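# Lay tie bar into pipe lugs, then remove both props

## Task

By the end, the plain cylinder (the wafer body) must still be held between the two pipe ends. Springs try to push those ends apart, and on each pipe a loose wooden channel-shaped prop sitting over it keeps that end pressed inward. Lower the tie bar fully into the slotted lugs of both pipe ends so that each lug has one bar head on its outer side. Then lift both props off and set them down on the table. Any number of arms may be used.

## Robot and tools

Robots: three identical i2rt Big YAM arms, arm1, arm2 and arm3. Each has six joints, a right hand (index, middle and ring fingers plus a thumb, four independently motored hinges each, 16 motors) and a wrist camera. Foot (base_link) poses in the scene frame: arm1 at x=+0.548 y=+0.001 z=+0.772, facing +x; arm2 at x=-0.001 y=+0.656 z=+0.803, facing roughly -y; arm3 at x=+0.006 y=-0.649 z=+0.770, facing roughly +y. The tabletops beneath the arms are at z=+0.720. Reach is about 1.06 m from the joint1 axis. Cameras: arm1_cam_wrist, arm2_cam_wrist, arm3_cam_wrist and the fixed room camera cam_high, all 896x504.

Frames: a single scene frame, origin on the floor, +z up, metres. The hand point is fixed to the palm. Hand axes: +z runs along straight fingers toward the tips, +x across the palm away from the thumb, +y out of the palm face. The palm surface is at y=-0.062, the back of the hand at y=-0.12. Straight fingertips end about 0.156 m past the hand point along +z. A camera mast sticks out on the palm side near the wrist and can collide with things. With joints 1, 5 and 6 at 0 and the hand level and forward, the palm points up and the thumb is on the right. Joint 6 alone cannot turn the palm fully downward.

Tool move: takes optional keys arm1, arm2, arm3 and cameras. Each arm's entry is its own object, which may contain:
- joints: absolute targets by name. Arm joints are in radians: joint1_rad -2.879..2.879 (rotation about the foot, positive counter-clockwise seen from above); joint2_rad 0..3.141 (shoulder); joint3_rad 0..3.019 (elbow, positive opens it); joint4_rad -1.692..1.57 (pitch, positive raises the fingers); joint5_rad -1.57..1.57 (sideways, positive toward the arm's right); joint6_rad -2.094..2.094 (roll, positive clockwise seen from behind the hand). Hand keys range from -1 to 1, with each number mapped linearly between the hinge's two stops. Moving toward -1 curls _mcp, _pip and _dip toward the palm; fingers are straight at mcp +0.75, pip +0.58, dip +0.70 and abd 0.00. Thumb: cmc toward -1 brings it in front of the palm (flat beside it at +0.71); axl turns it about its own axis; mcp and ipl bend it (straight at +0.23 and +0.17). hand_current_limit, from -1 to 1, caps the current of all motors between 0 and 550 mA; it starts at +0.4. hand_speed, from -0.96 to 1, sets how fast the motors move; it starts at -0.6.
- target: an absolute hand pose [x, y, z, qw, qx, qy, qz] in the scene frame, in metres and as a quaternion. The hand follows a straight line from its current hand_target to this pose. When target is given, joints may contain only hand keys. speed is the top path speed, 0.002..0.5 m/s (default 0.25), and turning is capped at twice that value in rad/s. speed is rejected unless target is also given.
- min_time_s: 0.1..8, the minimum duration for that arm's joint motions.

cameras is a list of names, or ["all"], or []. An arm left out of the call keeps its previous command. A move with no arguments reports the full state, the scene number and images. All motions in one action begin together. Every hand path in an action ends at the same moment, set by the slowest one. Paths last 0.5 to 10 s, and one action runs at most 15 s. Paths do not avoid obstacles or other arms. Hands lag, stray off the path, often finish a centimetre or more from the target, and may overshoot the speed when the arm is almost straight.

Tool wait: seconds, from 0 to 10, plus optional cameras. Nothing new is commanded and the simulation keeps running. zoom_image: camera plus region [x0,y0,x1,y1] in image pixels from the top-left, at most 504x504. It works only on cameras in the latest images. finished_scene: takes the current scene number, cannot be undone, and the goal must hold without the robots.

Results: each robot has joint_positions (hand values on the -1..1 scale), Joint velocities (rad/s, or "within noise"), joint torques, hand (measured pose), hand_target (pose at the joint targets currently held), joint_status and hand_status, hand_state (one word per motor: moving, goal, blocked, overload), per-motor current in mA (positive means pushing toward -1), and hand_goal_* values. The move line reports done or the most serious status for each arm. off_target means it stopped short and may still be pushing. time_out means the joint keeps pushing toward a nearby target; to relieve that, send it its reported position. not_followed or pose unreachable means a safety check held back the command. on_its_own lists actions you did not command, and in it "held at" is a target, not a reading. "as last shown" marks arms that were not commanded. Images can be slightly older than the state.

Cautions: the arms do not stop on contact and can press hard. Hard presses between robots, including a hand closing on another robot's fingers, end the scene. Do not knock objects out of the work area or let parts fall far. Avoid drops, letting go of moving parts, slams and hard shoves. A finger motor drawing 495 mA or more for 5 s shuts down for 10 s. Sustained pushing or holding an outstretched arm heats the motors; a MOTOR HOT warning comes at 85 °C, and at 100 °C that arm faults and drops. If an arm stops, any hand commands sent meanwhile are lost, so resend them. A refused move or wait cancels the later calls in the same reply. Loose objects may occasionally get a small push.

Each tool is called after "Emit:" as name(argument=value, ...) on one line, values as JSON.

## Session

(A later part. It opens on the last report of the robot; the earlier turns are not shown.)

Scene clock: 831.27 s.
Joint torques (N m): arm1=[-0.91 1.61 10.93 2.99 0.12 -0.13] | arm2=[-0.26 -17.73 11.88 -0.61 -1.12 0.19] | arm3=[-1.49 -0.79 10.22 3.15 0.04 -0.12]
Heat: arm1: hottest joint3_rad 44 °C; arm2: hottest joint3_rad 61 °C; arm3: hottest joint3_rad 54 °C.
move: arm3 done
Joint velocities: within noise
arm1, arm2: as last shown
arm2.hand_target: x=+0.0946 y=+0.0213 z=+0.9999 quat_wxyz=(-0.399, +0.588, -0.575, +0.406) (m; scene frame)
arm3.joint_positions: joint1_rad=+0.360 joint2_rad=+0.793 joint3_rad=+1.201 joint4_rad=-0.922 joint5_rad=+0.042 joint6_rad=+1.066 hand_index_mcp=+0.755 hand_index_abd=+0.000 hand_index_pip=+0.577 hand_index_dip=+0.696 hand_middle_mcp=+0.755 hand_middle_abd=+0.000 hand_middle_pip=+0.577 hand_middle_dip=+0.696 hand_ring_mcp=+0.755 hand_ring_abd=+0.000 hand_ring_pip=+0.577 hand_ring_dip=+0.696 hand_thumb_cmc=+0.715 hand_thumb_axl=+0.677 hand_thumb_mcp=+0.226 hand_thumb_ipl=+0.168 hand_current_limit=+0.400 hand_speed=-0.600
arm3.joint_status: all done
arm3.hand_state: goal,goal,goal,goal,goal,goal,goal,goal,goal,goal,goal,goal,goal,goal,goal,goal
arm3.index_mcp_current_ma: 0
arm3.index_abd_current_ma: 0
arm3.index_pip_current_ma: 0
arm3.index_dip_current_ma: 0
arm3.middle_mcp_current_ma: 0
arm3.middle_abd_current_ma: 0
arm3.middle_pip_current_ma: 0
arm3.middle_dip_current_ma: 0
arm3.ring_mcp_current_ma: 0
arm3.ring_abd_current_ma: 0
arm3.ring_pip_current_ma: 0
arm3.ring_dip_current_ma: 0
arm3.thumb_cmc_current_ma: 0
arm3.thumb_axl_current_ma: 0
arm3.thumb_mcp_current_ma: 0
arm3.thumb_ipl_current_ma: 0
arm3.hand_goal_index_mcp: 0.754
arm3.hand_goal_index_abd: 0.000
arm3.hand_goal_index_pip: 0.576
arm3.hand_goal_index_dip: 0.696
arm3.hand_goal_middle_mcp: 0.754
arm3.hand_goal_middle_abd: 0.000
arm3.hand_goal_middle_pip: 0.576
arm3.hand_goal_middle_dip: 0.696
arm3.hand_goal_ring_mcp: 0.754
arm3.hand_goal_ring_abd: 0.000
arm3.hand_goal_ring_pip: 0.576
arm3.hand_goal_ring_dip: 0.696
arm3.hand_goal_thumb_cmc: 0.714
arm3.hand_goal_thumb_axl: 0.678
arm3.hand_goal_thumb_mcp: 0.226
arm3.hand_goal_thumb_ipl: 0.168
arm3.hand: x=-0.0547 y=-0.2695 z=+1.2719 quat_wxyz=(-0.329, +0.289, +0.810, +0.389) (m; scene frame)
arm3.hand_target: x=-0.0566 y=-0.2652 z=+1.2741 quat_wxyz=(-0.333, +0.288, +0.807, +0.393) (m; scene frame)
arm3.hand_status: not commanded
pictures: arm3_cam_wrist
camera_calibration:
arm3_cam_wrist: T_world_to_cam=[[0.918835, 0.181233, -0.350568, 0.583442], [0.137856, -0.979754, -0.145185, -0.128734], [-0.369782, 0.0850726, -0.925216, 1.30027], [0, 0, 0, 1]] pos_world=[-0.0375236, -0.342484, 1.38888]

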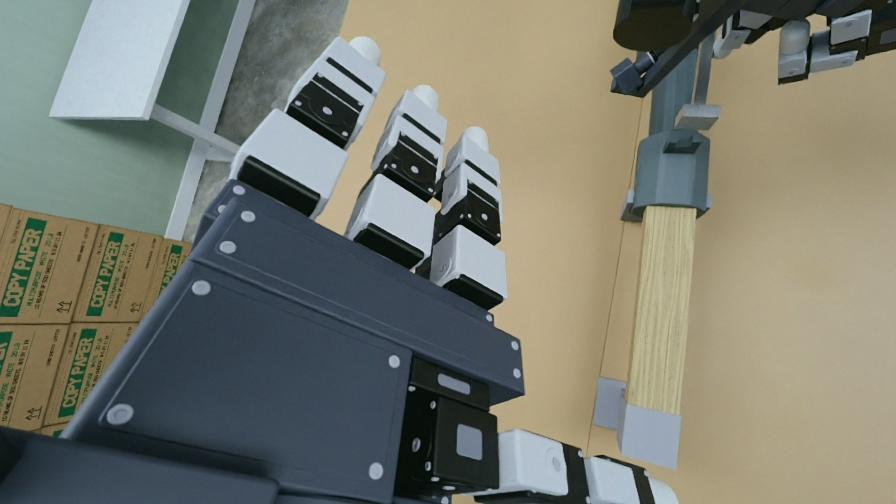

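Emit:
move(arm3={"joints": {"joint4_rad": -0.75}, "min_time_s": 1}, cameras=["arm3_cam_wrist", "arm1_cam_wrist", "cam_high"])

Emit:
zoom_image(camera="arm1_cam_wrist", region=[490, 60, 770, 220])

Emit:
zoom_image(camera="arm3_cam_wrist", region=[600, 60, 780, 260])

Emit:
zoom_image(camera="cam_high", region=[370, 230, 530, 360])

Scene clock: 842.27 s.
Joint torques (N m): arm1=[-0.5 1.03 11.02 2.8 0.06 -0.09] | arm2=[-0.26 -17.67 11.89 -0.62 -1.13 0.2] | arm3=[-1.38 -0.97 10.32 3.26 0.02 -0.12]
Heat: arm1: hottest joint3_rad 44 °C; arm2: hottest joint3_rad 63 °C; arm3: hottest joint3_rad 52 °C.
move: arm3 done
Joint velocities: within noise
arm1.joint_positions: joint1_rad=+0.427 joint2_rad=+0.588 joint3_rad=+1.418 joint4_rad=-1.317 joint5_rad=+0.045 joint6_rad=+1.028 hand_index_mcp=+0.756 hand_index_abd=+0.000 hand_index_pip=+0.577 hand_index_dip=+0.696 hand_middle_mcp=+0.756 hand_middle_abd=+0.000 hand_middle_pip=+0.577 hand_middle_dip=+0.696 hand_ring_mcp=+0.756 hand_ring_abd=+0.000 hand_ring_pip=+0.577 hand_ring_dip=+0.696 hand_thumb_cmc=+0.715 hand_thumb_axl=+0.677 hand_thumb_mcp=+0.226 hand_thumb_ipl=+0.168 hand_current_limit=+0.400 hand_speed=-0.600
arm1.joint_status: not commanded
arm1.hand_state: goal,goal,goal,goal,goal,goal,goal,goal,goal,goal,goal,goal,goal,goal,goal,goal
arm1.index_mcp_current_ma: 3
arm1.index_abd_current_ma: 0
arm1.index_pip_current_ma: 1
arm1.index_dip_current_ma: 0
arm1.middle_mcp_current_ma: 3
arm1.middle_abd_current_ma: 0
arm1.middle_pip_current_ma: 1
arm1.middle_dip_current_ma: 0
arm1.ring_mcp_current_ma: 4
arm1.ring_abd_current_ma: 0
arm1.ring_pip_current_ma: 1
arm1.ring_dip_current_ma: 0
arm1.thumb_cmc_current_ma: 3
arm1.thumb_axl_current_ma: -2
arm1.thumb_mcp_current_ma: 0
arm1.thumb_ipl_current_ma: -1
arm1.hand_goal_index_mcp: 0.754
arm1.hand_goal_index_abd: 0.000
arm1.hand_goal_index_pip: 0.576
arm1.hand_goal_index_dip: 0.696
arm1.hand_goal_middle_mcp: 0.754
arm1.hand_goal_middle_abd: 0.000
arm1.hand_goal_middle_pip: 0.576
arm1.hand_goal_middle_dip: 0.696
arm1.hand_goal_ring_mcp: 0.754
arm1.hand_goal_ring_abd: 0.000
arm1.hand_goal_ring_pip: 0.576
arm1.hand_goal_ring_dip: 0.696
arm1.hand_goal_thumb_cmc: 0.714
arm1.hand_goal_thumb_axl: 0.678
arm1.hand_goal_thumb_mcp: 0.226
arm1.hand_goal_thumb_ipl: 0.168
arm1.hand: x=+0.3030 y=-0.0080 z=+1.3596 quat_wxyz=(-0.515, -0.386, +0.764, +0.051) (m; scene frame)
arm1.hand_target: x=+0.3066 y=-0.0064 z=+1.3696 quat_wxyz=(-0.525, -0.383, +0.758, +0.051) (m; scene frame)
arm1.hand_status: not commanded
arm2: as last shown
arm3.joint_positions: joint1_rad=+0.360 joint2_rad=+0.793 joint3_rad=+1.201 joint4_rad=-0.772 joint5_rad=+0.042 joint6_rad=+1.066 hand_index_mcp=+0.755 hand_index_abd=+0.001 hand_index_pip=+0.577 hand_index_dip=+0.696 hand_middle_mcp=+0.755 hand_middle_abd=+0.001 hand_middle_pip=+0.577 hand_middle_dip=+0.696 hand_ring_mcp=+0.756 hand_ring_abd=+0.001 hand_ring_pip=+0.577 hand_ring_dip=+0.696 hand_thumb_cmc=+0.715 hand_thumb_axl=+0.677 hand_thumb_mcp=+0.226 hand_thumb_ipl=+0.168 hand_current_limit=+0.400 hand_speed=-0.600
arm3.joint_status: all done
arm3.hand_state: goal,goal,goal,goal,goal,goal,goal,goal,goal,goal,goal,goal,goal,goal,goal,goal
arm3.index_mcp_current_ma: 0
arm3.index_abd_current_ma: 0
arm3.index_pip_current_ma: 0
arm3.index_dip_current_ma: 0
arm3.middle_mcp_current_ma: 0
arm3.middle_abd_current_ma: 0
arm3.middle_pip_current_ma: 0
arm3.middle_dip_current_ma: 0
arm3.ring_mcp_current_ma: 0
arm3.ring_abd_current_ma: 0
arm3.ring_pip_current_ma: 0
arm3.ring_dip_current_ma: 0
arm3.thumb_cmc_current_ma: 0
arm3.thumb_axl_current_ma: 0
arm3.thumb_mcp_current_ma: 0
arm3.thumb_ipl_current_ma: 0
arm3.hand_goal_index_mcp: 0.754
arm3.hand_goal_index_abd: 0.000
arm3.hand_goal_index_pip: 0.576
arm3.hand_goal_index_dip: 0.696
arm3.hand_goal_middle_mcp: 0.754
arm3.hand_goal_middle_abd: 0.000
arm3.hand_goal_middle_pip: 0.576
arm3.hand_goal_middle_dip: 0.696
arm3.hand_goal_ring_mcp: 0.754
arm3.hand_goal_ring_abd: 0.000
arm3.hand_goal_ring_pip: 0.576
arm3.hand_goal_ring_dip: 0.696
arm3.hand_goal_thumb_cmc: 0.714
arm3.hand_goal_thumb_axl: 0.678
arm3.hand_goal_thumb_mcp: 0.226
arm3.hand_goal_thumb_ipl: 0.168
arm3.hand: x=-0.0595 y=-0.2582 z=+1.3064 quat_wxyz=(-0.372, +0.278, +0.772, +0.435) (m; scene frame)
arm3.hand_target: x=-0.0611 y=-0.2544 z=+1.3089 quat_wxyz=(-0.376, +0.276, +0.768, +0.439) (m; scene frame)
arm3.hand_status: not commanded
pictures: arm1_cam_wrist, arm3_cam_wrist, cam_high
camera_calibration:
arm3_cam_wrist: T_world_to_cam=[[0.897406, 0.230925, -0.375948, 0.64259], [0.124791, -0.950146, -0.285744, 0.0784471], [-0.423191, 0.209514, -0.881484, 1.30123], [0, 0, 0, 1]] pos_world=[-0.035783, -0.346481, 1.41101]

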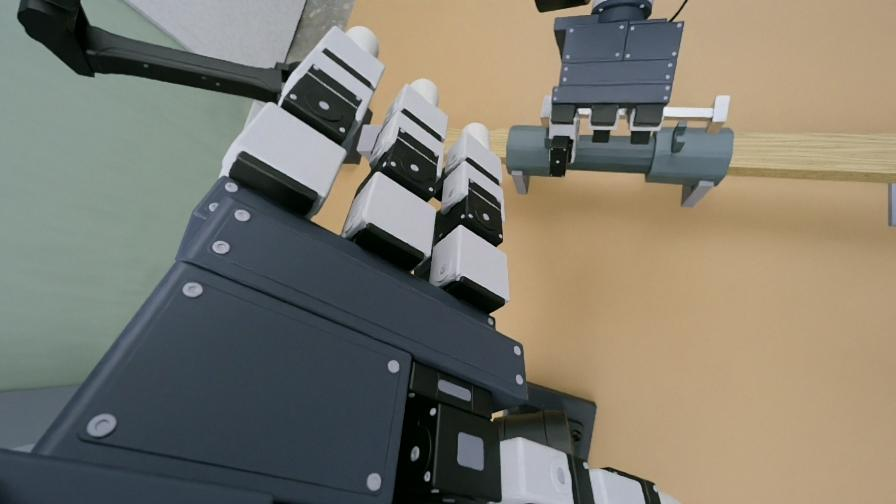

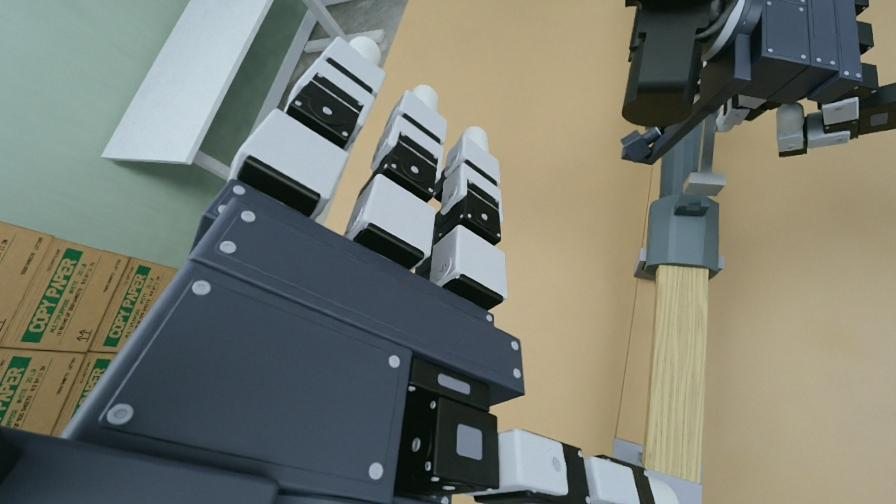

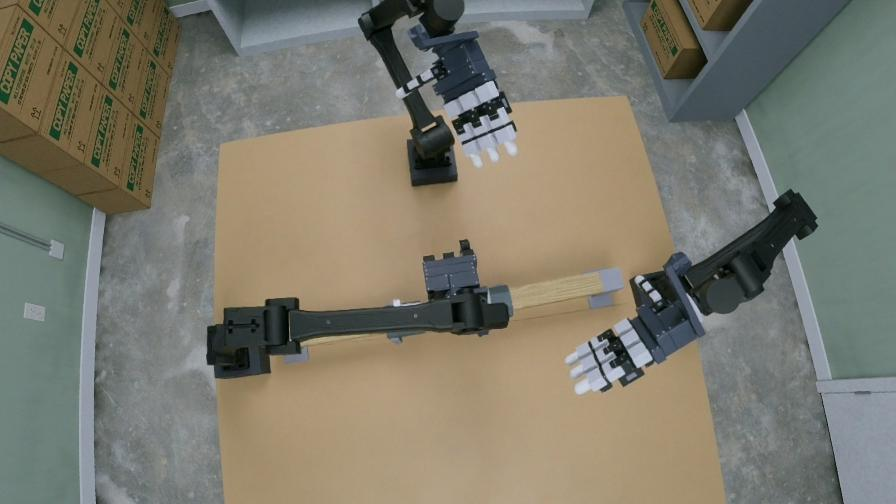

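Scaled by 1.800 from the camera's 896x504 image, which has a finer 1280x720 frame.

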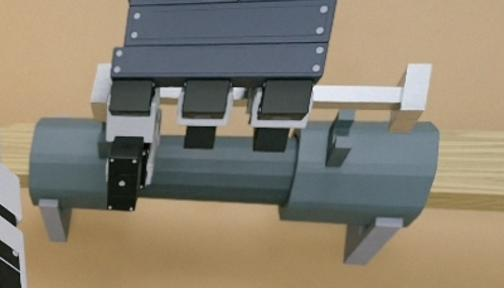

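Scaled by 2.520 from the camera's 896x504 image, which has a finer 1280x720 frame.

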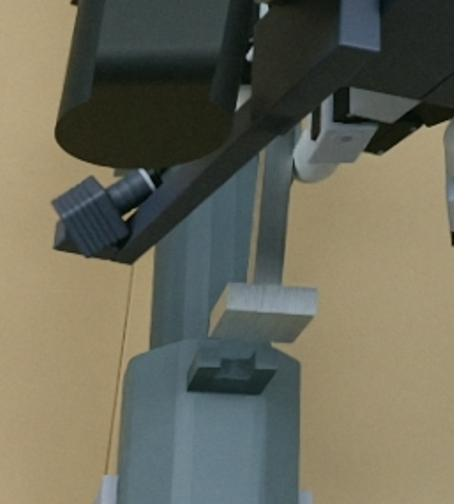

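Scaled by 3.150 from the camera's 896x504 image, which has a finer 1280x720 frame.

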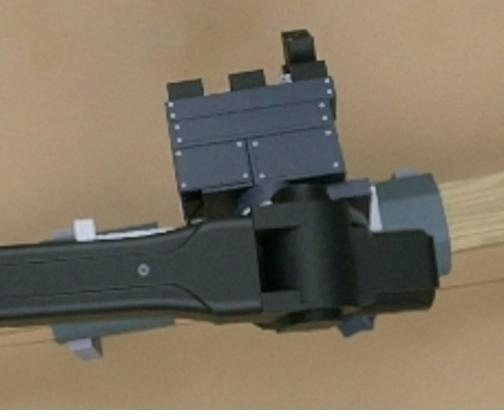

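Emit:
move(arm2={"target": [0.0986, 0.0103, 0.960, 0.399, -0.588, 0.575, -0.406], "speed": 0.08}, cameras=["arm3_cam_wrist", "arm1_cam_wrist", "cam_high"])

Emit:
zoom_image(camera="arm1_cam_wrist", region=[490, 60, 770, 220])

Emit:
zoom_image(camera="arm3_cam_wrist", region=[640, 130, 760, 250])

Emit:
zoom_image(camera="cam_high", region=[370, 230, 530, 360])

Scene clock: 956.43 s.
Joint torques (N m): arm1=[-0.21 1.14 10.89 2.67 0.09 -0.06] | arm2=[0.32 -18.37 9.25 0.46 -1.14 0.17] | arm3=[-1.44 -0.97 10.37 3.32 0.02 -0.13]
Heat: arm1: hottest joint3_rad 45 °C; arm2: hottest joint3_rad 71 °C; arm3: hottest joint3_rad 50 °C.
move: arm2 off_target
Joint velocities: within noise
arm1, arm3: as last shown
arm2.joint_positions: joint1_rad=-0.098 joint2_rad=+2.180 joint3_rad=+2.080 joint4_rad=-1.627 joint5_rad=-1.193 joint6_rad=+1.401 hand_index_mcp=-0.899 hand_index_abd=+0.000 hand_index_pip=+1.000 hand_index_dip=+1.000 hand_middle_mcp=-0.905 hand_middle_abd=+0.001 hand_middle_pip=+1.000 hand_middle_dip=+1.000 hand_ring_mcp=+0.173 hand_ring_abd=+0.001 hand_ring_pip=-0.800 hand_ring_dip=-0.603 hand_thumb_cmc=-0.568 hand_thumb_axl=+0.677 hand_thumb_mcp=+0.102 hand_thumb_ipl=+0.041 hand_current_limit=+0.500 hand_speed=-0.300
arm2.joint_status: not commanded
arm2.hand_state: blocked,goal,goal,goal,blocked,goal,goal,goal,overload,goal,goal,goal,goal,goal,blocked,blocked
arm2.index_mcp_current_ma: 176
arm2.index_abd_current_ma: 0
arm2.index_pip_current_ma: 0
arm2.index_dip_current_ma: 0
arm2.middle_mcp_current_ma: 154
arm2.middle_abd_current_ma: 0
arm2.middle_pip_current_ma: 0
arm2.middle_dip_current_ma: 0
arm2.ring_mcp_current_ma: 0
arm2.ring_abd_current_ma: 0
arm2.ring_pip_current_ma: 0
arm2.ring_dip_current_ma: -1
arm2.thumb_cmc_current_ma: 1
arm2.thumb_axl_current_ma: 0
arm2.thumb_mcp_current_ma: 408
arm2.thumb_ipl_current_ma: 362
arm2.hand_goal_index_mcp: -0.970
arm2.hand_goal_index_abd: 0.000
arm2.hand_goal_index_pip: 1.000
arm2.hand_goal_index_dip: 1.000
arm2.hand_goal_middle_mcp: -0.970
arm2.hand_goal_middle_abd: 0.000
arm2.hand_goal_middle_pip: 1.000
arm2.hand_goal_middle_dip: 1.000
arm2.hand_goal_ring_mcp: 0.754
arm2.hand_goal_ring_abd: 0.000
arm2.hand_goal_ring_pip: -0.800
arm2.hand_goal_ring_dip: -0.600
arm2.hand_goal_thumb_cmc: -0.570
arm2.hand_goal_thumb_axl: 0.678
arm2.hand_goal_thumb_mcp: 0.000
arm2.hand_goal_thumb_ipl: -0.050
arm2.hand: x=+0.0962 y=+0.0175 z=+0.9498 quat_wxyz=(-0.405, +0.586, -0.579, +0.398) (m; scene frame)
arm2.hand_target: x=+0.0986 y=+0.0106 z=+0.9602 quat_wxyz=(-0.399, +0.588, -0.575, +0.406) (m; scene frame)
arm2.hand_status: off_target (0.013 m and 1.3 deg from the pose sent, 0.030 m and 1.8 deg at the start)
pictures: arm1_cam_wrist, arm3_cam_wrist, cam_high
camera_calibration:
arm3_cam_wrist: T_world_to_cam=[[0.897406, 0.230925, -0.375948, 0.64259], [0.124791, -0.950146, -0.285744, 0.0784471], [-0.423191, 0.209514, -0.881484, 1.30123], [0, 0, 0, 1]] pos_world=[-0.035783, -0.346481, 1.41101]

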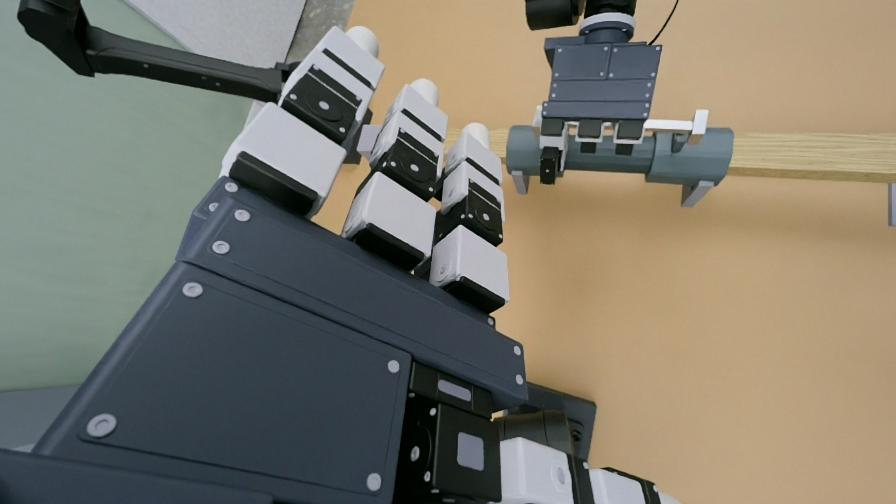

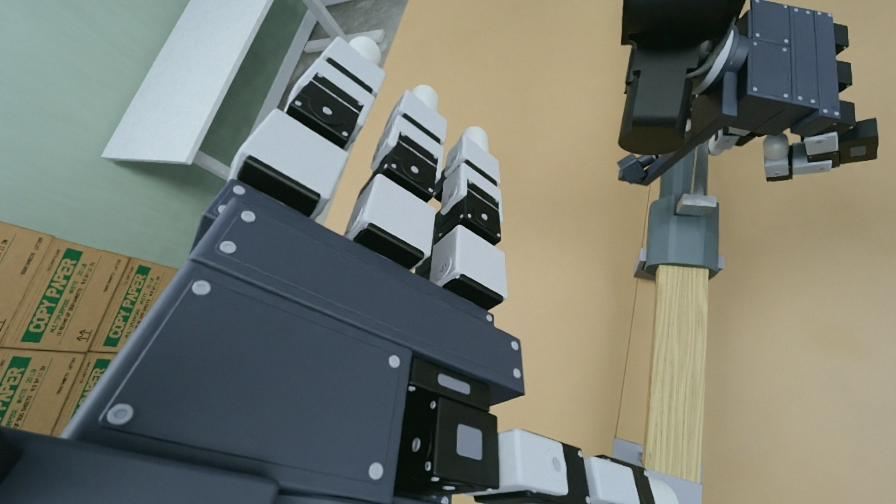

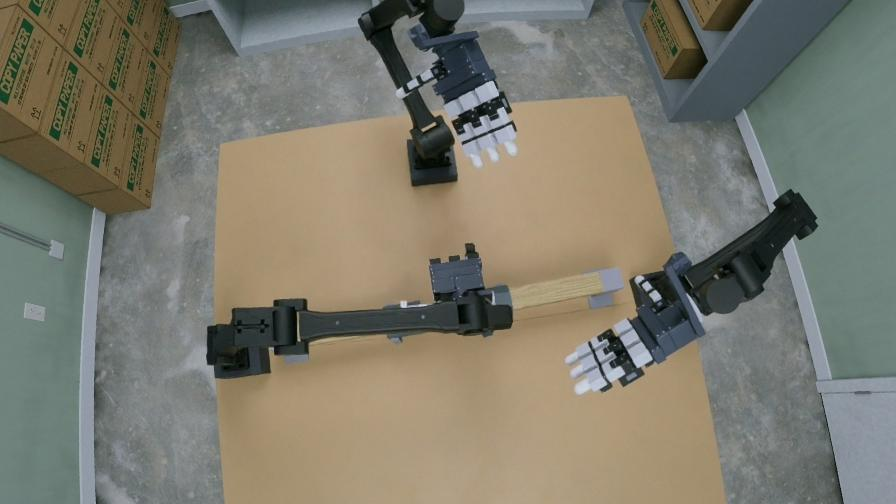

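Scaled by 1.800 from the camera's 896x504 image, which has a finer 1280x720 frame.

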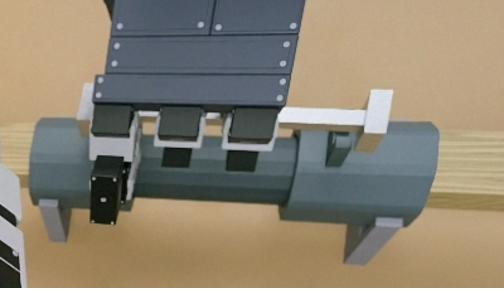

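Scaled by 4.200 from the camera's 896x504 image, which has a finer 1280x720 frame.

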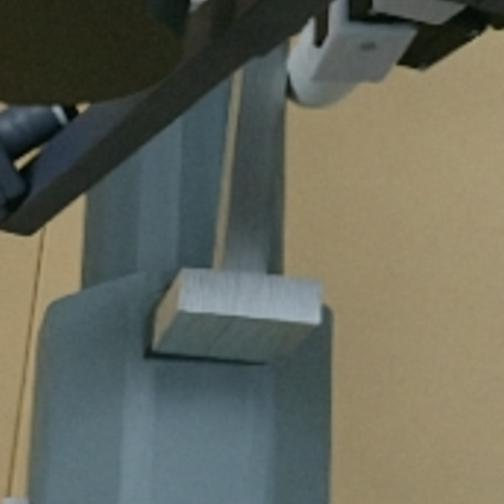

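Scaled by 3.150 from the camera's 896x504 image, which has a finer 1280x720 frame.

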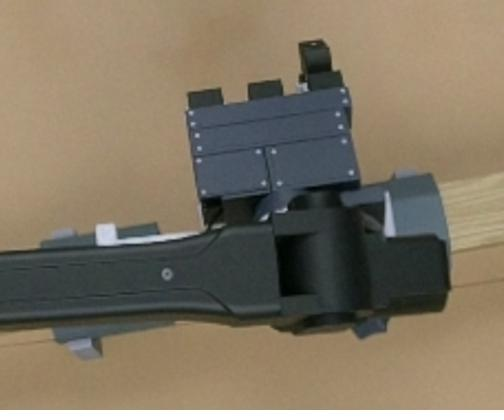

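Emit:
move(arm2={"target": [0.1023, 0.0104, 0.938, 0.399, -0.588, 0.575, -0.406], "speed": 0.05}, cameras=["arm3_cam_wrist", "arm1_cam_wrist"])

Emit:
zoom_image(camera="arm1_cam_wrist", region=[650, 80, 750, 180])

Emit:
zoom_image(camera="arm1_cam_wrist", region=[500, 80, 600, 180])

Emit:
zoom_image(camera="arm3_cam_wrist", region=[640, 130, 760, 250])

Scene clock: 1023.23 s.
Joint torques (N m): arm1=[-0.03 2.02 10.84 2.97 0.13 -0.05] | arm2=[0.79 -18.43 7.79 0.57 -1.08 0.16] | arm3=[-1.49 -0.97 10.36 3.32 0.03 -0.13]
Heat: arm1: hottest joint3_rad 45 °C; arm2: hottest joint3_rad 63 °C; arm3: hottest joint3_rad 51 °C.
move: arm2 done
Joint velocities: within noise
arm1, arm3: as last shown
arm2.joint_positions: joint1_rad=-0.098 joint2_rad=+2.181 joint3_rad=+2.051 joint4_rad=-1.562 joint5_rad=-1.195 joint6_rad=+1.420 hand_index_mcp=-0.899 hand_index_abd=+0.000 hand_index_pip=+1.000 hand_index_dip=+1.000 hand_middle_mcp=-0.906 hand_middle_abd=+0.001 hand_middle_pip=+1.000 hand_middle_dip=+1.000 hand_ring_mcp=+0.173 hand_ring_abd=+0.001 hand_ring_pip=-0.800 hand_ring_dip=-0.603 hand_thumb_cmc=-0.568 hand_thumb_axl=+0.677 hand_thumb_mcp=+0.102 hand_thumb_ipl=+0.041 hand_current_limit=+0.500 hand_speed=-0.300
arm2.joint_status: not commanded
arm2.hand_state: blocked,goal,goal,goal,blocked,goal,goal,goal,overload,goal,goal,goal,goal,goal,blocked,blocked
arm2.index_mcp_current_ma: 176
arm2.index_abd_current_ma: 0
arm2.index_pip_current_ma: 0
arm2.index_dip_current_ma: 0
arm2.middle_mcp_current_ma: 150
arm2.middle_abd_current_ma: 0
arm2.middle_pip_current_ma: 0
arm2.middle_dip_current_ma: 0
arm2.ring_mcp_current_ma: 0
arm2.ring_abd_current_ma: 0
arm2.ring_pip_current_ma: 0
arm2.ring_dip_current_ma: -1
arm2.thumb_cmc_current_ma: 1
arm2.thumb_axl_current_ma: 0
arm2.thumb_mcp_current_ma: 408
arm2.thumb_ipl_current_ma: 362
arm2.hand_goal_index_mcp: -0.970
arm2.hand_goal_index_abd: 0.000
arm2.hand_goal_index_pip: 1.000
arm2.hand_goal_index_dip: 1.000
arm2.hand_goal_middle_mcp: -0.970
arm2.hand_goal_middle_abd: 0.000
arm2.hand_goal_middle_pip: 1.000
arm2.hand_goal_middle_dip: 1.000
arm2.hand_goal_ring_mcp: 0.754
arm2.hand_goal_ring_abd: 0.000
arm2.hand_goal_ring_pip: -0.800
arm2.hand_goal_ring_dip: -0.600
arm2.hand_goal_thumb_cmc: -0.570
arm2.hand_goal_thumb_axl: 0.678
arm2.hand_goal_thumb_mcp: 0.000
arm2.hand_goal_thumb_ipl: -0.050
arm2.hand: x=+0.0963 y=+0.0124 z=+0.9380 quat_wxyz=(-0.398, +0.588, -0.577, +0.404) (m; scene frame)
arm2.hand_target: x=+0.1023 y=+0.0105 z=+0.9380 quat_wxyz=(-0.399, +0.588, -0.575, +0.406) (m; scene frame)
arm2.hand_status: done (0.006 m and 0.3 deg from the pose sent, 0.015 m and 1.3 deg at the start)
pictures: arm1_cam_wrist, arm3_cam_wrist
camera_calibration:
arm3_cam_wrist: T_world_to_cam=[[0.897406, 0.230925, -0.375948, 0.64259], [0.124791, -0.950146, -0.285744, 0.0784471], [-0.423191, 0.209514, -0.881484, 1.30123], [0, 0, 0, 1]] pos_world=[-0.035783, -0.346481, 1.41101]

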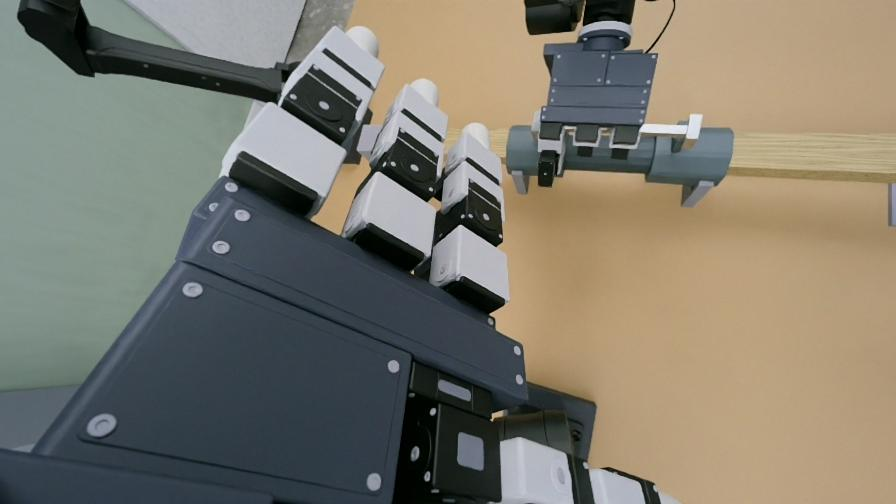

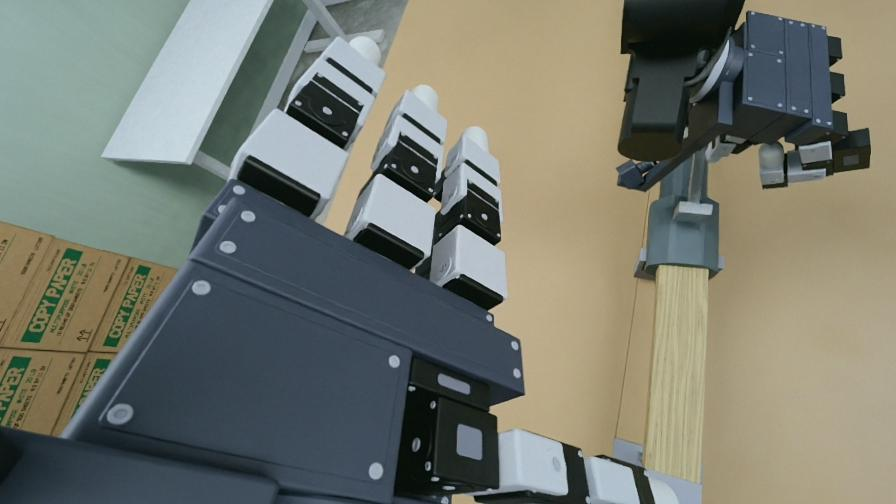

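Scaled by 5.040 from the camera's 896x504 image, which has a finer 1280x720 frame.

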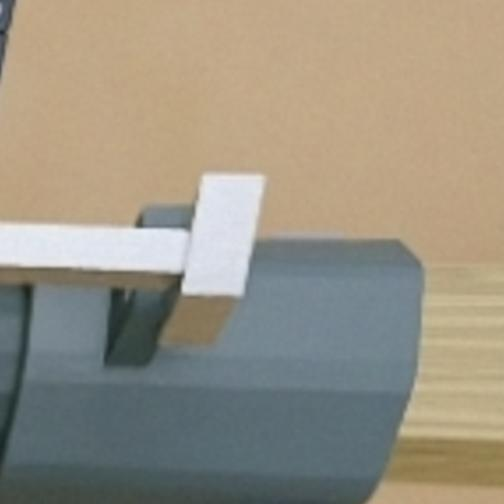

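Scaled by 5.040 from the camera's 896x504 image, which has a finer 1280x720 frame.

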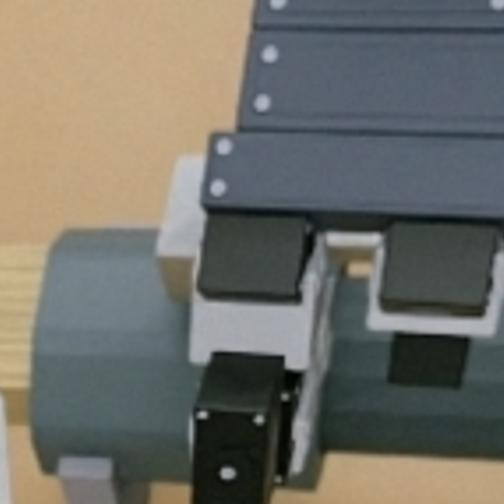

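Scaled by 4.200 from the camera's 896x504 image, which has a finer 1280x720 frame.

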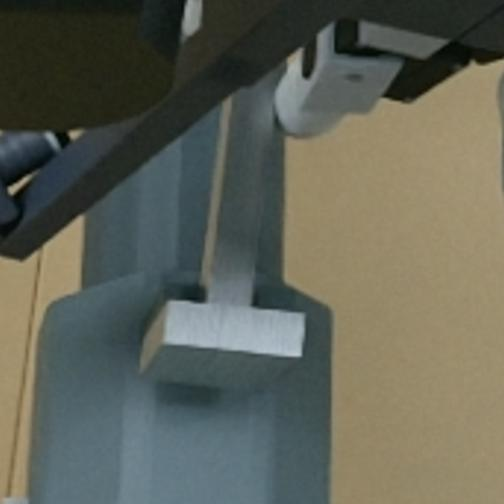

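Emit:
move(arm2={"target": [0.0965, 0.0130, 0.953, 0.4033, -0.594, 0.5688, -0.4018], "speed": 0.05}, cameras=["arm3_cam_wrist", "arm1_cam_wrist"])

Emit:
zoom_image(camera="arm1_cam_wrist", region=[650, 80, 750, 180])

Emit:
zoom_image(camera="arm3_cam_wrist", region=[640, 130, 760, 250])

Scene clock: 1173.20 s.
Joint torques (N m): arm1=[0.38 1.38 11.02 2.66 0.1 0.01] | arm2=[-0.03 -17.9 10.93 -1.02 -0.9 0.18] | arm3=[-1.44 -0.97 10.36 3.29 0.01 -0.13]
Heat: arm1: hottest joint3_rad 46 °C; arm2: hottest joint3_rad 56 °C; arm3: hottest joint3_rad 52 °C.
move: arm2 off_target
Joint velocities: within noise
arm1, arm3: as last shown
arm2.joint_positions: joint1_rad=-0.098 joint2_rad=+2.183 joint3_rad=+2.053 joint4_rad=-1.630 joint5_rad=-1.195 joint6_rad=+1.348 hand_index_mcp=-0.899 hand_index_abd=-0.020 hand_index_pip=+1.000 hand_index_dip=+1.000 hand_middle_mcp=-0.914 hand_middle_abd=-0.005 hand_middle_pip=+1.000 hand_middle_dip=+1.000 hand_ring_mcp=+0.173 hand_ring_abd=+0.001 hand_ring_pip=-0.800 hand_ring_dip=-0.603 hand_thumb_cmc=-0.577 hand_thumb_axl=+0.677 hand_thumb_mcp=+0.102 hand_thumb_ipl=+0.041 hand_current_limit=+0.500 hand_speed=-0.300
arm2.joint_status: not commanded
arm2.hand_state: blocked,blocked,goal,goal,blocked,goal,goal,goal,overload,goal,goal,goal,goal,goal,blocked,blocked
arm2.index_mcp_current_ma: 178
arm2.index_abd_current_ma: -20
arm2.index_pip_current_ma: 0
arm2.index_dip_current_ma: 0
arm2.middle_mcp_current_ma: 125
arm2.middle_abd_current_ma: -3
arm2.middle_pip_current_ma: 0
arm2.middle_dip_current_ma: 0
arm2.ring_mcp_current_ma: 0
arm2.ring_abd_current_ma: 0
arm2.ring_pip_current_ma: 0
arm2.ring_dip_current_ma: -1
arm2.thumb_cmc_current_ma: -5
arm2.thumb_axl_current_ma: 0
arm2.thumb_mcp_current_ma: 408
arm2.thumb_ipl_current_ma: 362
arm2.hand_goal_index_mcp: -0.970
arm2.hand_goal_index_abd: 0.000
arm2.hand_goal_index_pip: 1.000
arm2.hand_goal_index_dip: 1.000
arm2.hand_goal_middle_mcp: -0.970
arm2.hand_goal_middle_abd: 0.000
arm2.hand_goal_middle_pip: 1.000
arm2.hand_goal_middle_dip: 1.000
arm2.hand_goal_ring_mcp: 0.754
arm2.hand_goal_ring_abd: 0.000
arm2.hand_goal_ring_pip: -0.800
arm2.hand_goal_ring_dip: -0.600
arm2.hand_goal_thumb_cmc: -0.570
arm2.hand_goal_thumb_axl: 0.678
arm2.hand_goal_thumb_mcp: 0.000
arm2.hand_goal_thumb_ipl: -0.050
arm2.hand: x=+0.0965 y=+0.0205 z=+0.9386 quat_wxyz=(-0.405, +0.594, -0.569, +0.400) (m; scene frame)
arm2.hand_target: x=+0.0965 y=+0.0137 z=+0.9529 quat_wxyz=(-0.402, +0.594, -0.569, +0.402) (m; scene frame)
arm2.hand_status: off_target (0.016 m and 0.3 deg from the pose sent, 0.015 m and 1.4 deg at the start)
pictures: arm1_cam_wrist, arm3_cam_wrist
camera_calibration:
arm3_cam_wrist: T_world_to_cam=[[0.897406, 0.230925, -0.375948, 0.64259], [0.124791, -0.950146, -0.285744, 0.0784471], [-0.423191, 0.209514, -0.881484, 1.30123], [0, 0, 0, 1]] pos_world=[-0.035783, -0.346481, 1.41101]

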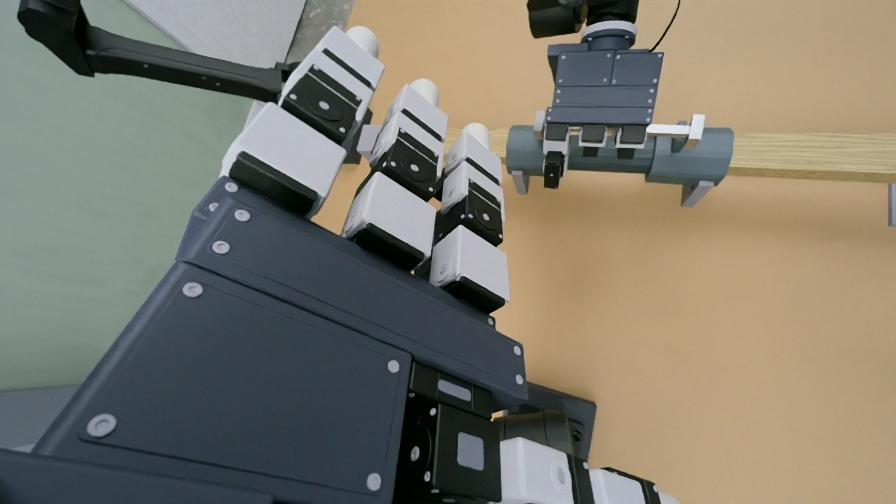

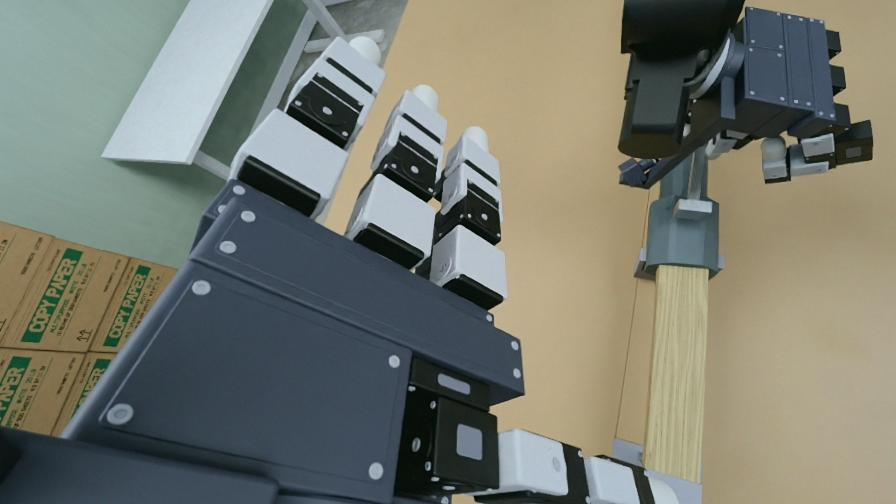

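Scaled by 5.040 from the camera's 896x504 image, which has a finer 1280x720 frame.

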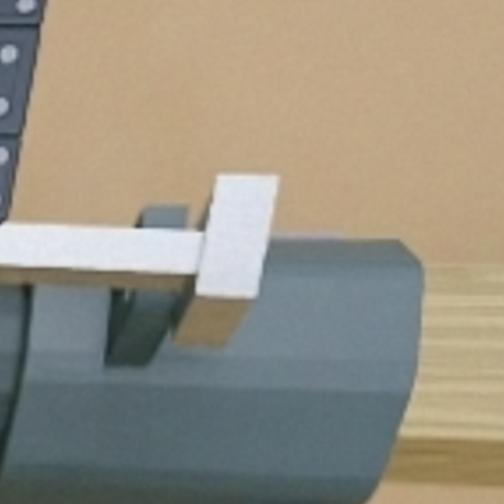

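Scaled by 4.200 from the camera's 896x504 image, which has a finer 1280x720 frame.

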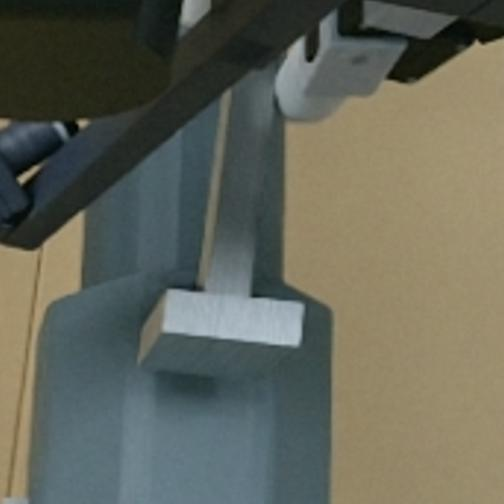

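Emit:
move(arm2={"target": [0.0955, 0.0070, 0.980, 0.4064, -0.5896, 0.5734, -0.3987], "speed": 0.06}, cameras=["arm3_cam_wrist", "arm1_cam_wrist"])

Emit:
zoom_image(camera="arm1_cam_wrist", region=[500, 70, 740, 190])

Emit:
zoom_image(camera="arm1_cam_wrist", region=[640, 80, 740, 180])

Emit:
zoom_image(camera="arm3_cam_wrist", region=[640, 130, 760, 250])

Scene clock: 1210.30 s.
Joint torques (N m): arm1=[-0.85 2.08 10.96 2.88 0.1 -0.07] | arm2=[0.03 -18.32 11.75 -0.62 -0.87 0.17] | arm3=[-1.49 -0.91 10.33 3.29 0.02 -0.13]
Heat: arm1: hottest joint3_rad 47 °C; arm2: hottest joint3_rad 63 °C; arm3: hottest joint3_rad 52 °C.
move: arm2 off_target
Joint velocities: within noise
arm1, arm3: as last shown
arm2.joint_positions: joint1_rad=-0.098 joint2_rad=+2.192 joint3_rad=+2.127 joint4_rad=-1.694 joint5_rad=-1.195 joint6_rad=+1.384 hand_index_mcp=-0.898 hand_index_abd=-0.014 hand_index_pip=+1.000 hand_index_dip=+1.000 hand_middle_mcp=-0.914 hand_middle_abd=+0.003 hand_middle_pip=+1.000 hand_middle_dip=+1.000 hand_ring_mcp=+0.173 hand_ring_abd=+0.001 hand_ring_pip=-0.800 hand_ring_dip=-0.603 hand_thumb_cmc=-0.572 hand_thumb_axl=+0.677 hand_thumb_mcp=+0.102 hand_thumb_ipl=+0.041 hand_current_limit=+0.500 hand_speed=-0.300
arm2.joint_status: not commanded
arm2.hand_state: blocked,goal,goal,goal,blocked,goal,goal,goal,overload,goal,goal,goal,goal,goal,blocked,blocked
arm2.index_mcp_current_ma: 179
arm2.index_abd_current_ma: -12
arm2.index_pip_current_ma: 0
arm2.index_dip_current_ma: 0
arm2.middle_mcp_current_ma: 125
arm2.middle_abd_current_ma: 1
arm2.middle_pip_current_ma: 0
arm2.middle_dip_current_ma: 0
arm2.ring_mcp_current_ma: 0
arm2.ring_abd_current_ma: 0
arm2.ring_pip_current_ma: 0
arm2.ring_dip_current_ma: -1
arm2.thumb_cmc_current_ma: -1
arm2.thumb_axl_current_ma: 0
arm2.thumb_mcp_current_ma: 408
arm2.thumb_ipl_current_ma: 362
arm2.hand_goal_index_mcp: -0.970
arm2.hand_goal_index_abd: 0.000
arm2.hand_goal_index_pip: 1.000
arm2.hand_goal_index_dip: 1.000
arm2.hand_goal_middle_mcp: -0.970
arm2.hand_goal_middle_abd: 0.000
arm2.hand_goal_middle_pip: 1.000
arm2.hand_goal_middle_dip: 1.000
arm2.hand_goal_ring_mcp: 0.754
arm2.hand_goal_ring_abd: 0.000
arm2.hand_goal_ring_pip: -0.800
arm2.hand_goal_ring_dip: -0.600
arm2.hand_goal_thumb_cmc: -0.570
arm2.hand_goal_thumb_axl: 0.678
arm2.hand_goal_thumb_mcp: 0.000
arm2.hand_goal_thumb_ipl: -0.050
arm2.hand: x=+0.0963 y=+0.0184 z=+0.9615 quat_wxyz=(-0.411, +0.584, -0.579, +0.393) (m; scene frame)
arm2.hand_target: x=+0.0955 y=+0.0081 z=+0.9800 quat_wxyz=(-0.401, +0.588, -0.576, +0.402) (m; scene frame)
arm2.hand_status: off_target (0.022 m and 1.3 deg from the pose sent, 0.043 m and 0.8 deg at the start; a joint's target at an end of its range on 24 of 37 steps)
pictures: arm1_cam_wrist, arm3_cam_wrist
camera_calibration:
arm3_cam_wrist: T_world_to_cam=[[0.897406, 0.230925, -0.375948, 0.64259], [0.124791, -0.950146, -0.285744, 0.0784471], [-0.423191, 0.209514, -0.881484, 1.30123], [0, 0, 0, 1]] pos_world=[-0.035783, -0.346481, 1.41101]

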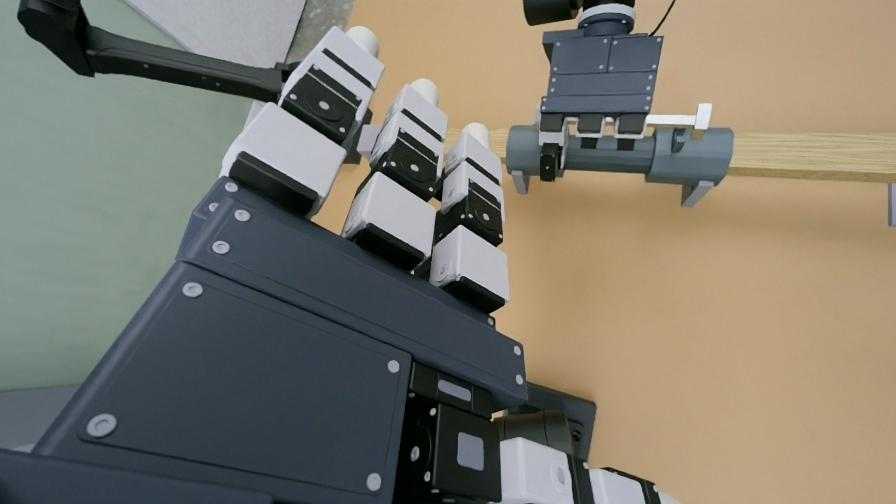

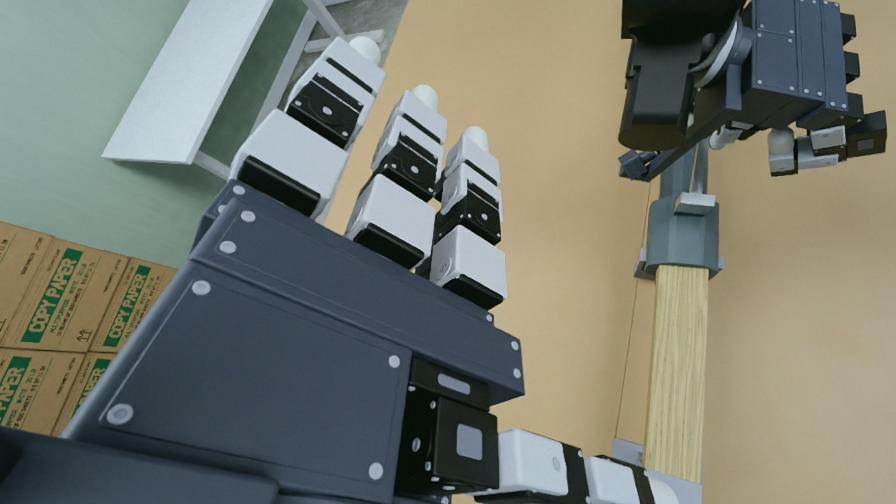

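Scaled by 2.100 from the camera's 896x504 image, which has a finer 1280x720 frame.

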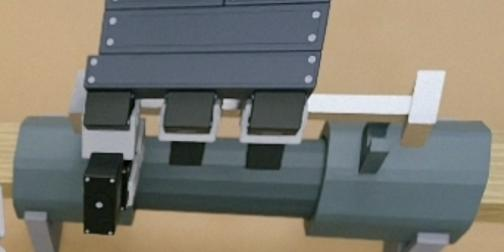

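Scaled by 5.040 from the camera's 896x504 image, which has a finer 1280x720 frame.

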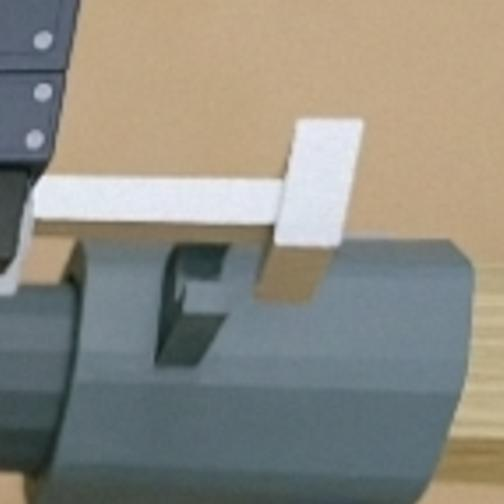

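Scaled by 4.200 from the camera's 896x504 image, which has a finer 1280x720 frame.

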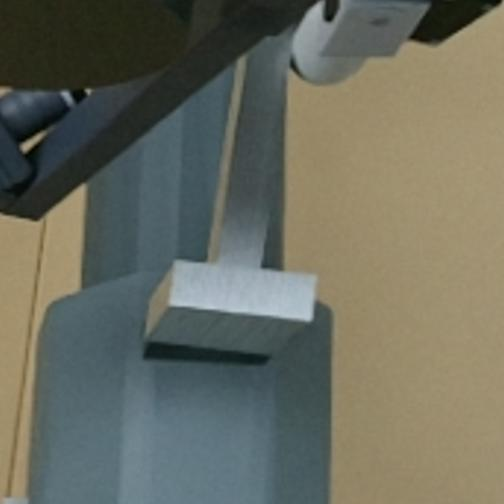

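Emit:
move(arm2={"target": [0.0925, 0.0055, 0.960, 0.4064, -0.5896, 0.5734, -0.3987], "speed": 0.06}, cameras=["arm3_cam_wrist", "arm1_cam_wrist"])

Emit:
zoom_image(camera="arm1_cam_wrist", region=[500, 80, 600, 180])

Emit:
zoom_image(camera="arm1_cam_wrist", region=[640, 80, 740, 180])

Emit:
zoom_image(camera="arm3_cam_wrist", region=[640, 130, 760, 250])

Scene clock: 1419.40 s.
Joint torques (N m): arm1=[-0.56 1.44 11.17 2.8 0.09 -0.08] | arm2=[-0.32 -18.61 10.92 -0.65 -0.84 -0.04] | arm3=[-1.44 -0.91 10.37 3.29 0.03 -0.13]
Heat: arm1: hottest joint3_rad 48 °C; arm2: hottest joint3_rad 73 °C; arm3: hottest joint3_rad 53 °C.
move: arm2 off_target
Joint velocities: within noise
arm1, arm3: as last shown
arm2.joint_positions: joint1_rad=-0.098 joint2_rad=+2.219 joint3_rad=+2.127 joint4_rad=-1.694 joint5_rad=-1.195 joint6_rad=+1.374 hand_index_mcp=-0.894 hand_index_abd=-0.010 hand_index_pip=+1.000 hand_index_dip=+1.000 hand_middle_mcp=-0.916 hand_middle_abd=+0.002 hand_middle_pip=+1.000 hand_middle_dip=+1.000 hand_ring_mcp=+0.173 hand_ring_abd=+0.001 hand_ring_pip=-0.800 hand_ring_dip=-0.603 hand_thumb_cmc=-0.570 hand_thumb_axl=+0.677 hand_thumb_mcp=+0.102 hand_thumb_ipl=+0.037 hand_current_limit=+0.500 hand_speed=-0.300
arm2.joint_status: not commanded
arm2.hand_state: blocked,goal,goal,goal,blocked,goal,goal,goal,overload,goal,goal,goal,goal,goal,blocked,blocked
arm2.index_mcp_current_ma: 198
arm2.index_abd_current_ma: -7
arm2.index_pip_current_ma: 0
arm2.index_dip_current_ma: 0
arm2.middle_mcp_current_ma: 118
arm2.middle_abd_current_ma: 1
arm2.middle_pip_current_ma: 0
arm2.middle_dip_current_ma: 0
arm2.ring_mcp_current_ma: 0
arm2.ring_abd_current_ma: 0
arm2.ring_pip_current_ma: 0
arm2.ring_dip_current_ma: -1
arm2.thumb_cmc_current_ma: 0
arm2.thumb_axl_current_ma: 0
arm2.thumb_mcp_current_ma: 408
arm2.thumb_ipl_current_ma: 340
arm2.hand_goal_index_mcp: -0.970
arm2.hand_goal_index_abd: 0.000
arm2.hand_goal_index_pip: 1.000
arm2.hand_goal_index_dip: 1.000
arm2.hand_goal_middle_mcp: -0.970
arm2.hand_goal_middle_abd: 0.000
arm2.hand_goal_middle_pip: 1.000
arm2.hand_goal_middle_dip: 1.000
arm2.hand_goal_ring_mcp: 0.754
arm2.hand_goal_ring_abd: 0.000
arm2.hand_goal_ring_pip: -0.800
arm2.hand_goal_ring_dip: -0.600
arm2.hand_goal_thumb_cmc: -0.570
arm2.hand_goal_thumb_axl: 0.678
arm2.hand_goal_thumb_mcp: 0.000
arm2.hand_goal_thumb_ipl: -0.050
arm2.hand: x=+0.0963 y=+0.0171 z=+0.9445 quat_wxyz=(-0.418, +0.581, -0.581, +0.388) (m; scene frame)
arm2.hand_target: x=+0.0925 y=+0.0064 z=+0.9601 quat_wxyz=(-0.405, +0.589, -0.574, +0.400) (m; scene frame)
arm2.hand_status: off_target (0.020 m and 2.2 deg from the pose sent, 0.014 m and 1.3 deg at the start; a joint's target at an end of its range on 22 of 31 steps)
pictures: arm1_cam_wrist, arm3_cam_wrist
camera_calibration:
arm3_cam_wrist: T_world_to_cam=[[0.897406, 0.230925, -0.375948, 0.64259], [0.124791, -0.950146, -0.285744, 0.0784471], [-0.423191, 0.209514, -0.881484, 1.30123], [0, 0, 0, 1]] pos_world=[-0.035783, -0.346481, 1.41101]

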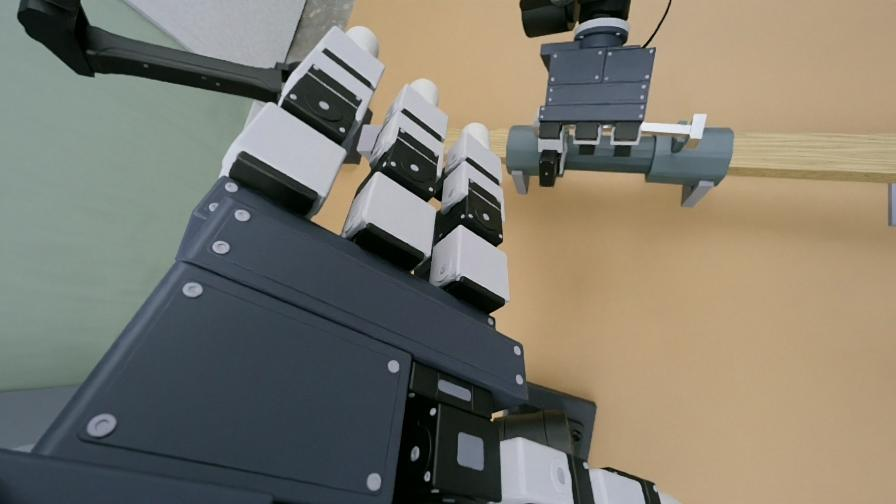

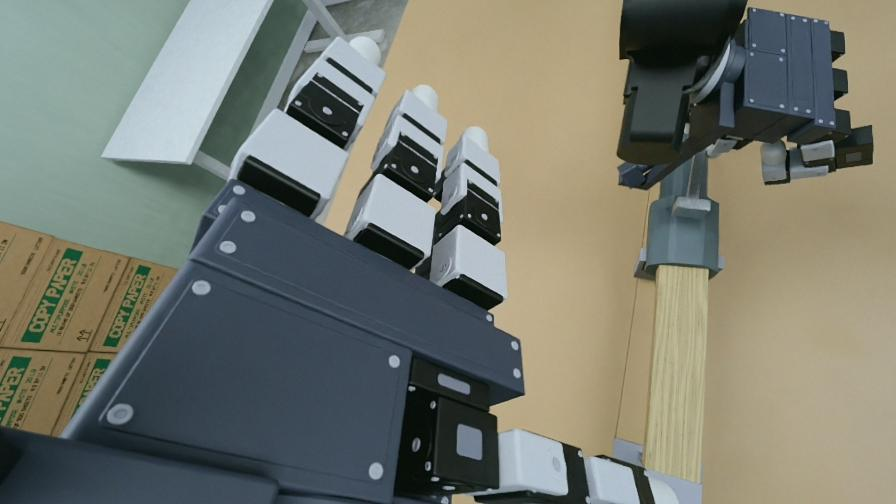

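Scaled by 5.040 from the camera's 896x504 image, which has a finer 1280x720 frame.

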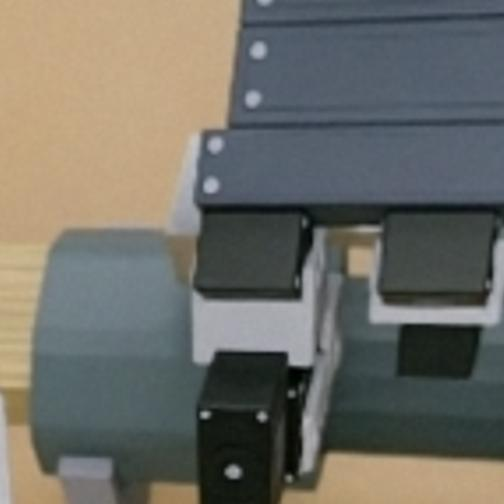

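Scaled by 5.040 from the camera's 896x504 image, which has a finer 1280x720 frame.

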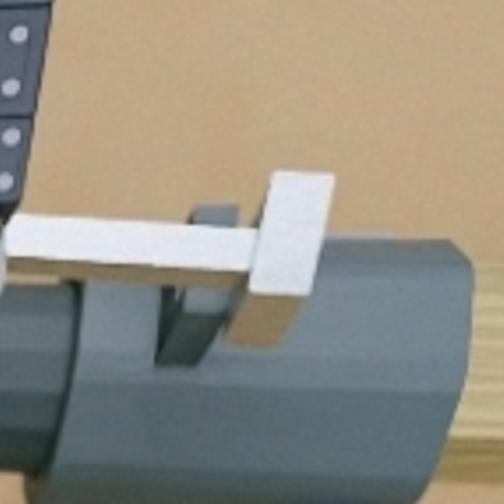

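Scaled by 4.200 from the camera's 896x504 image, which has a finer 1280x720 frame.

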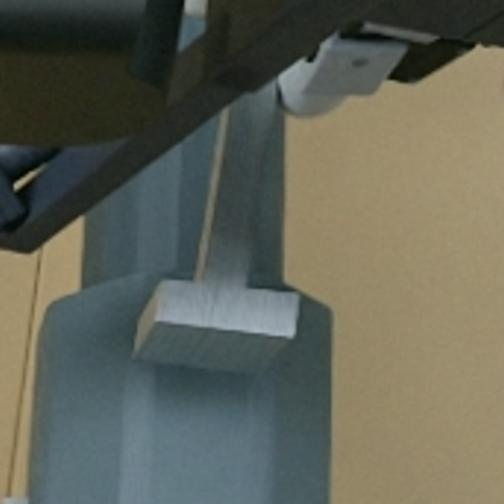

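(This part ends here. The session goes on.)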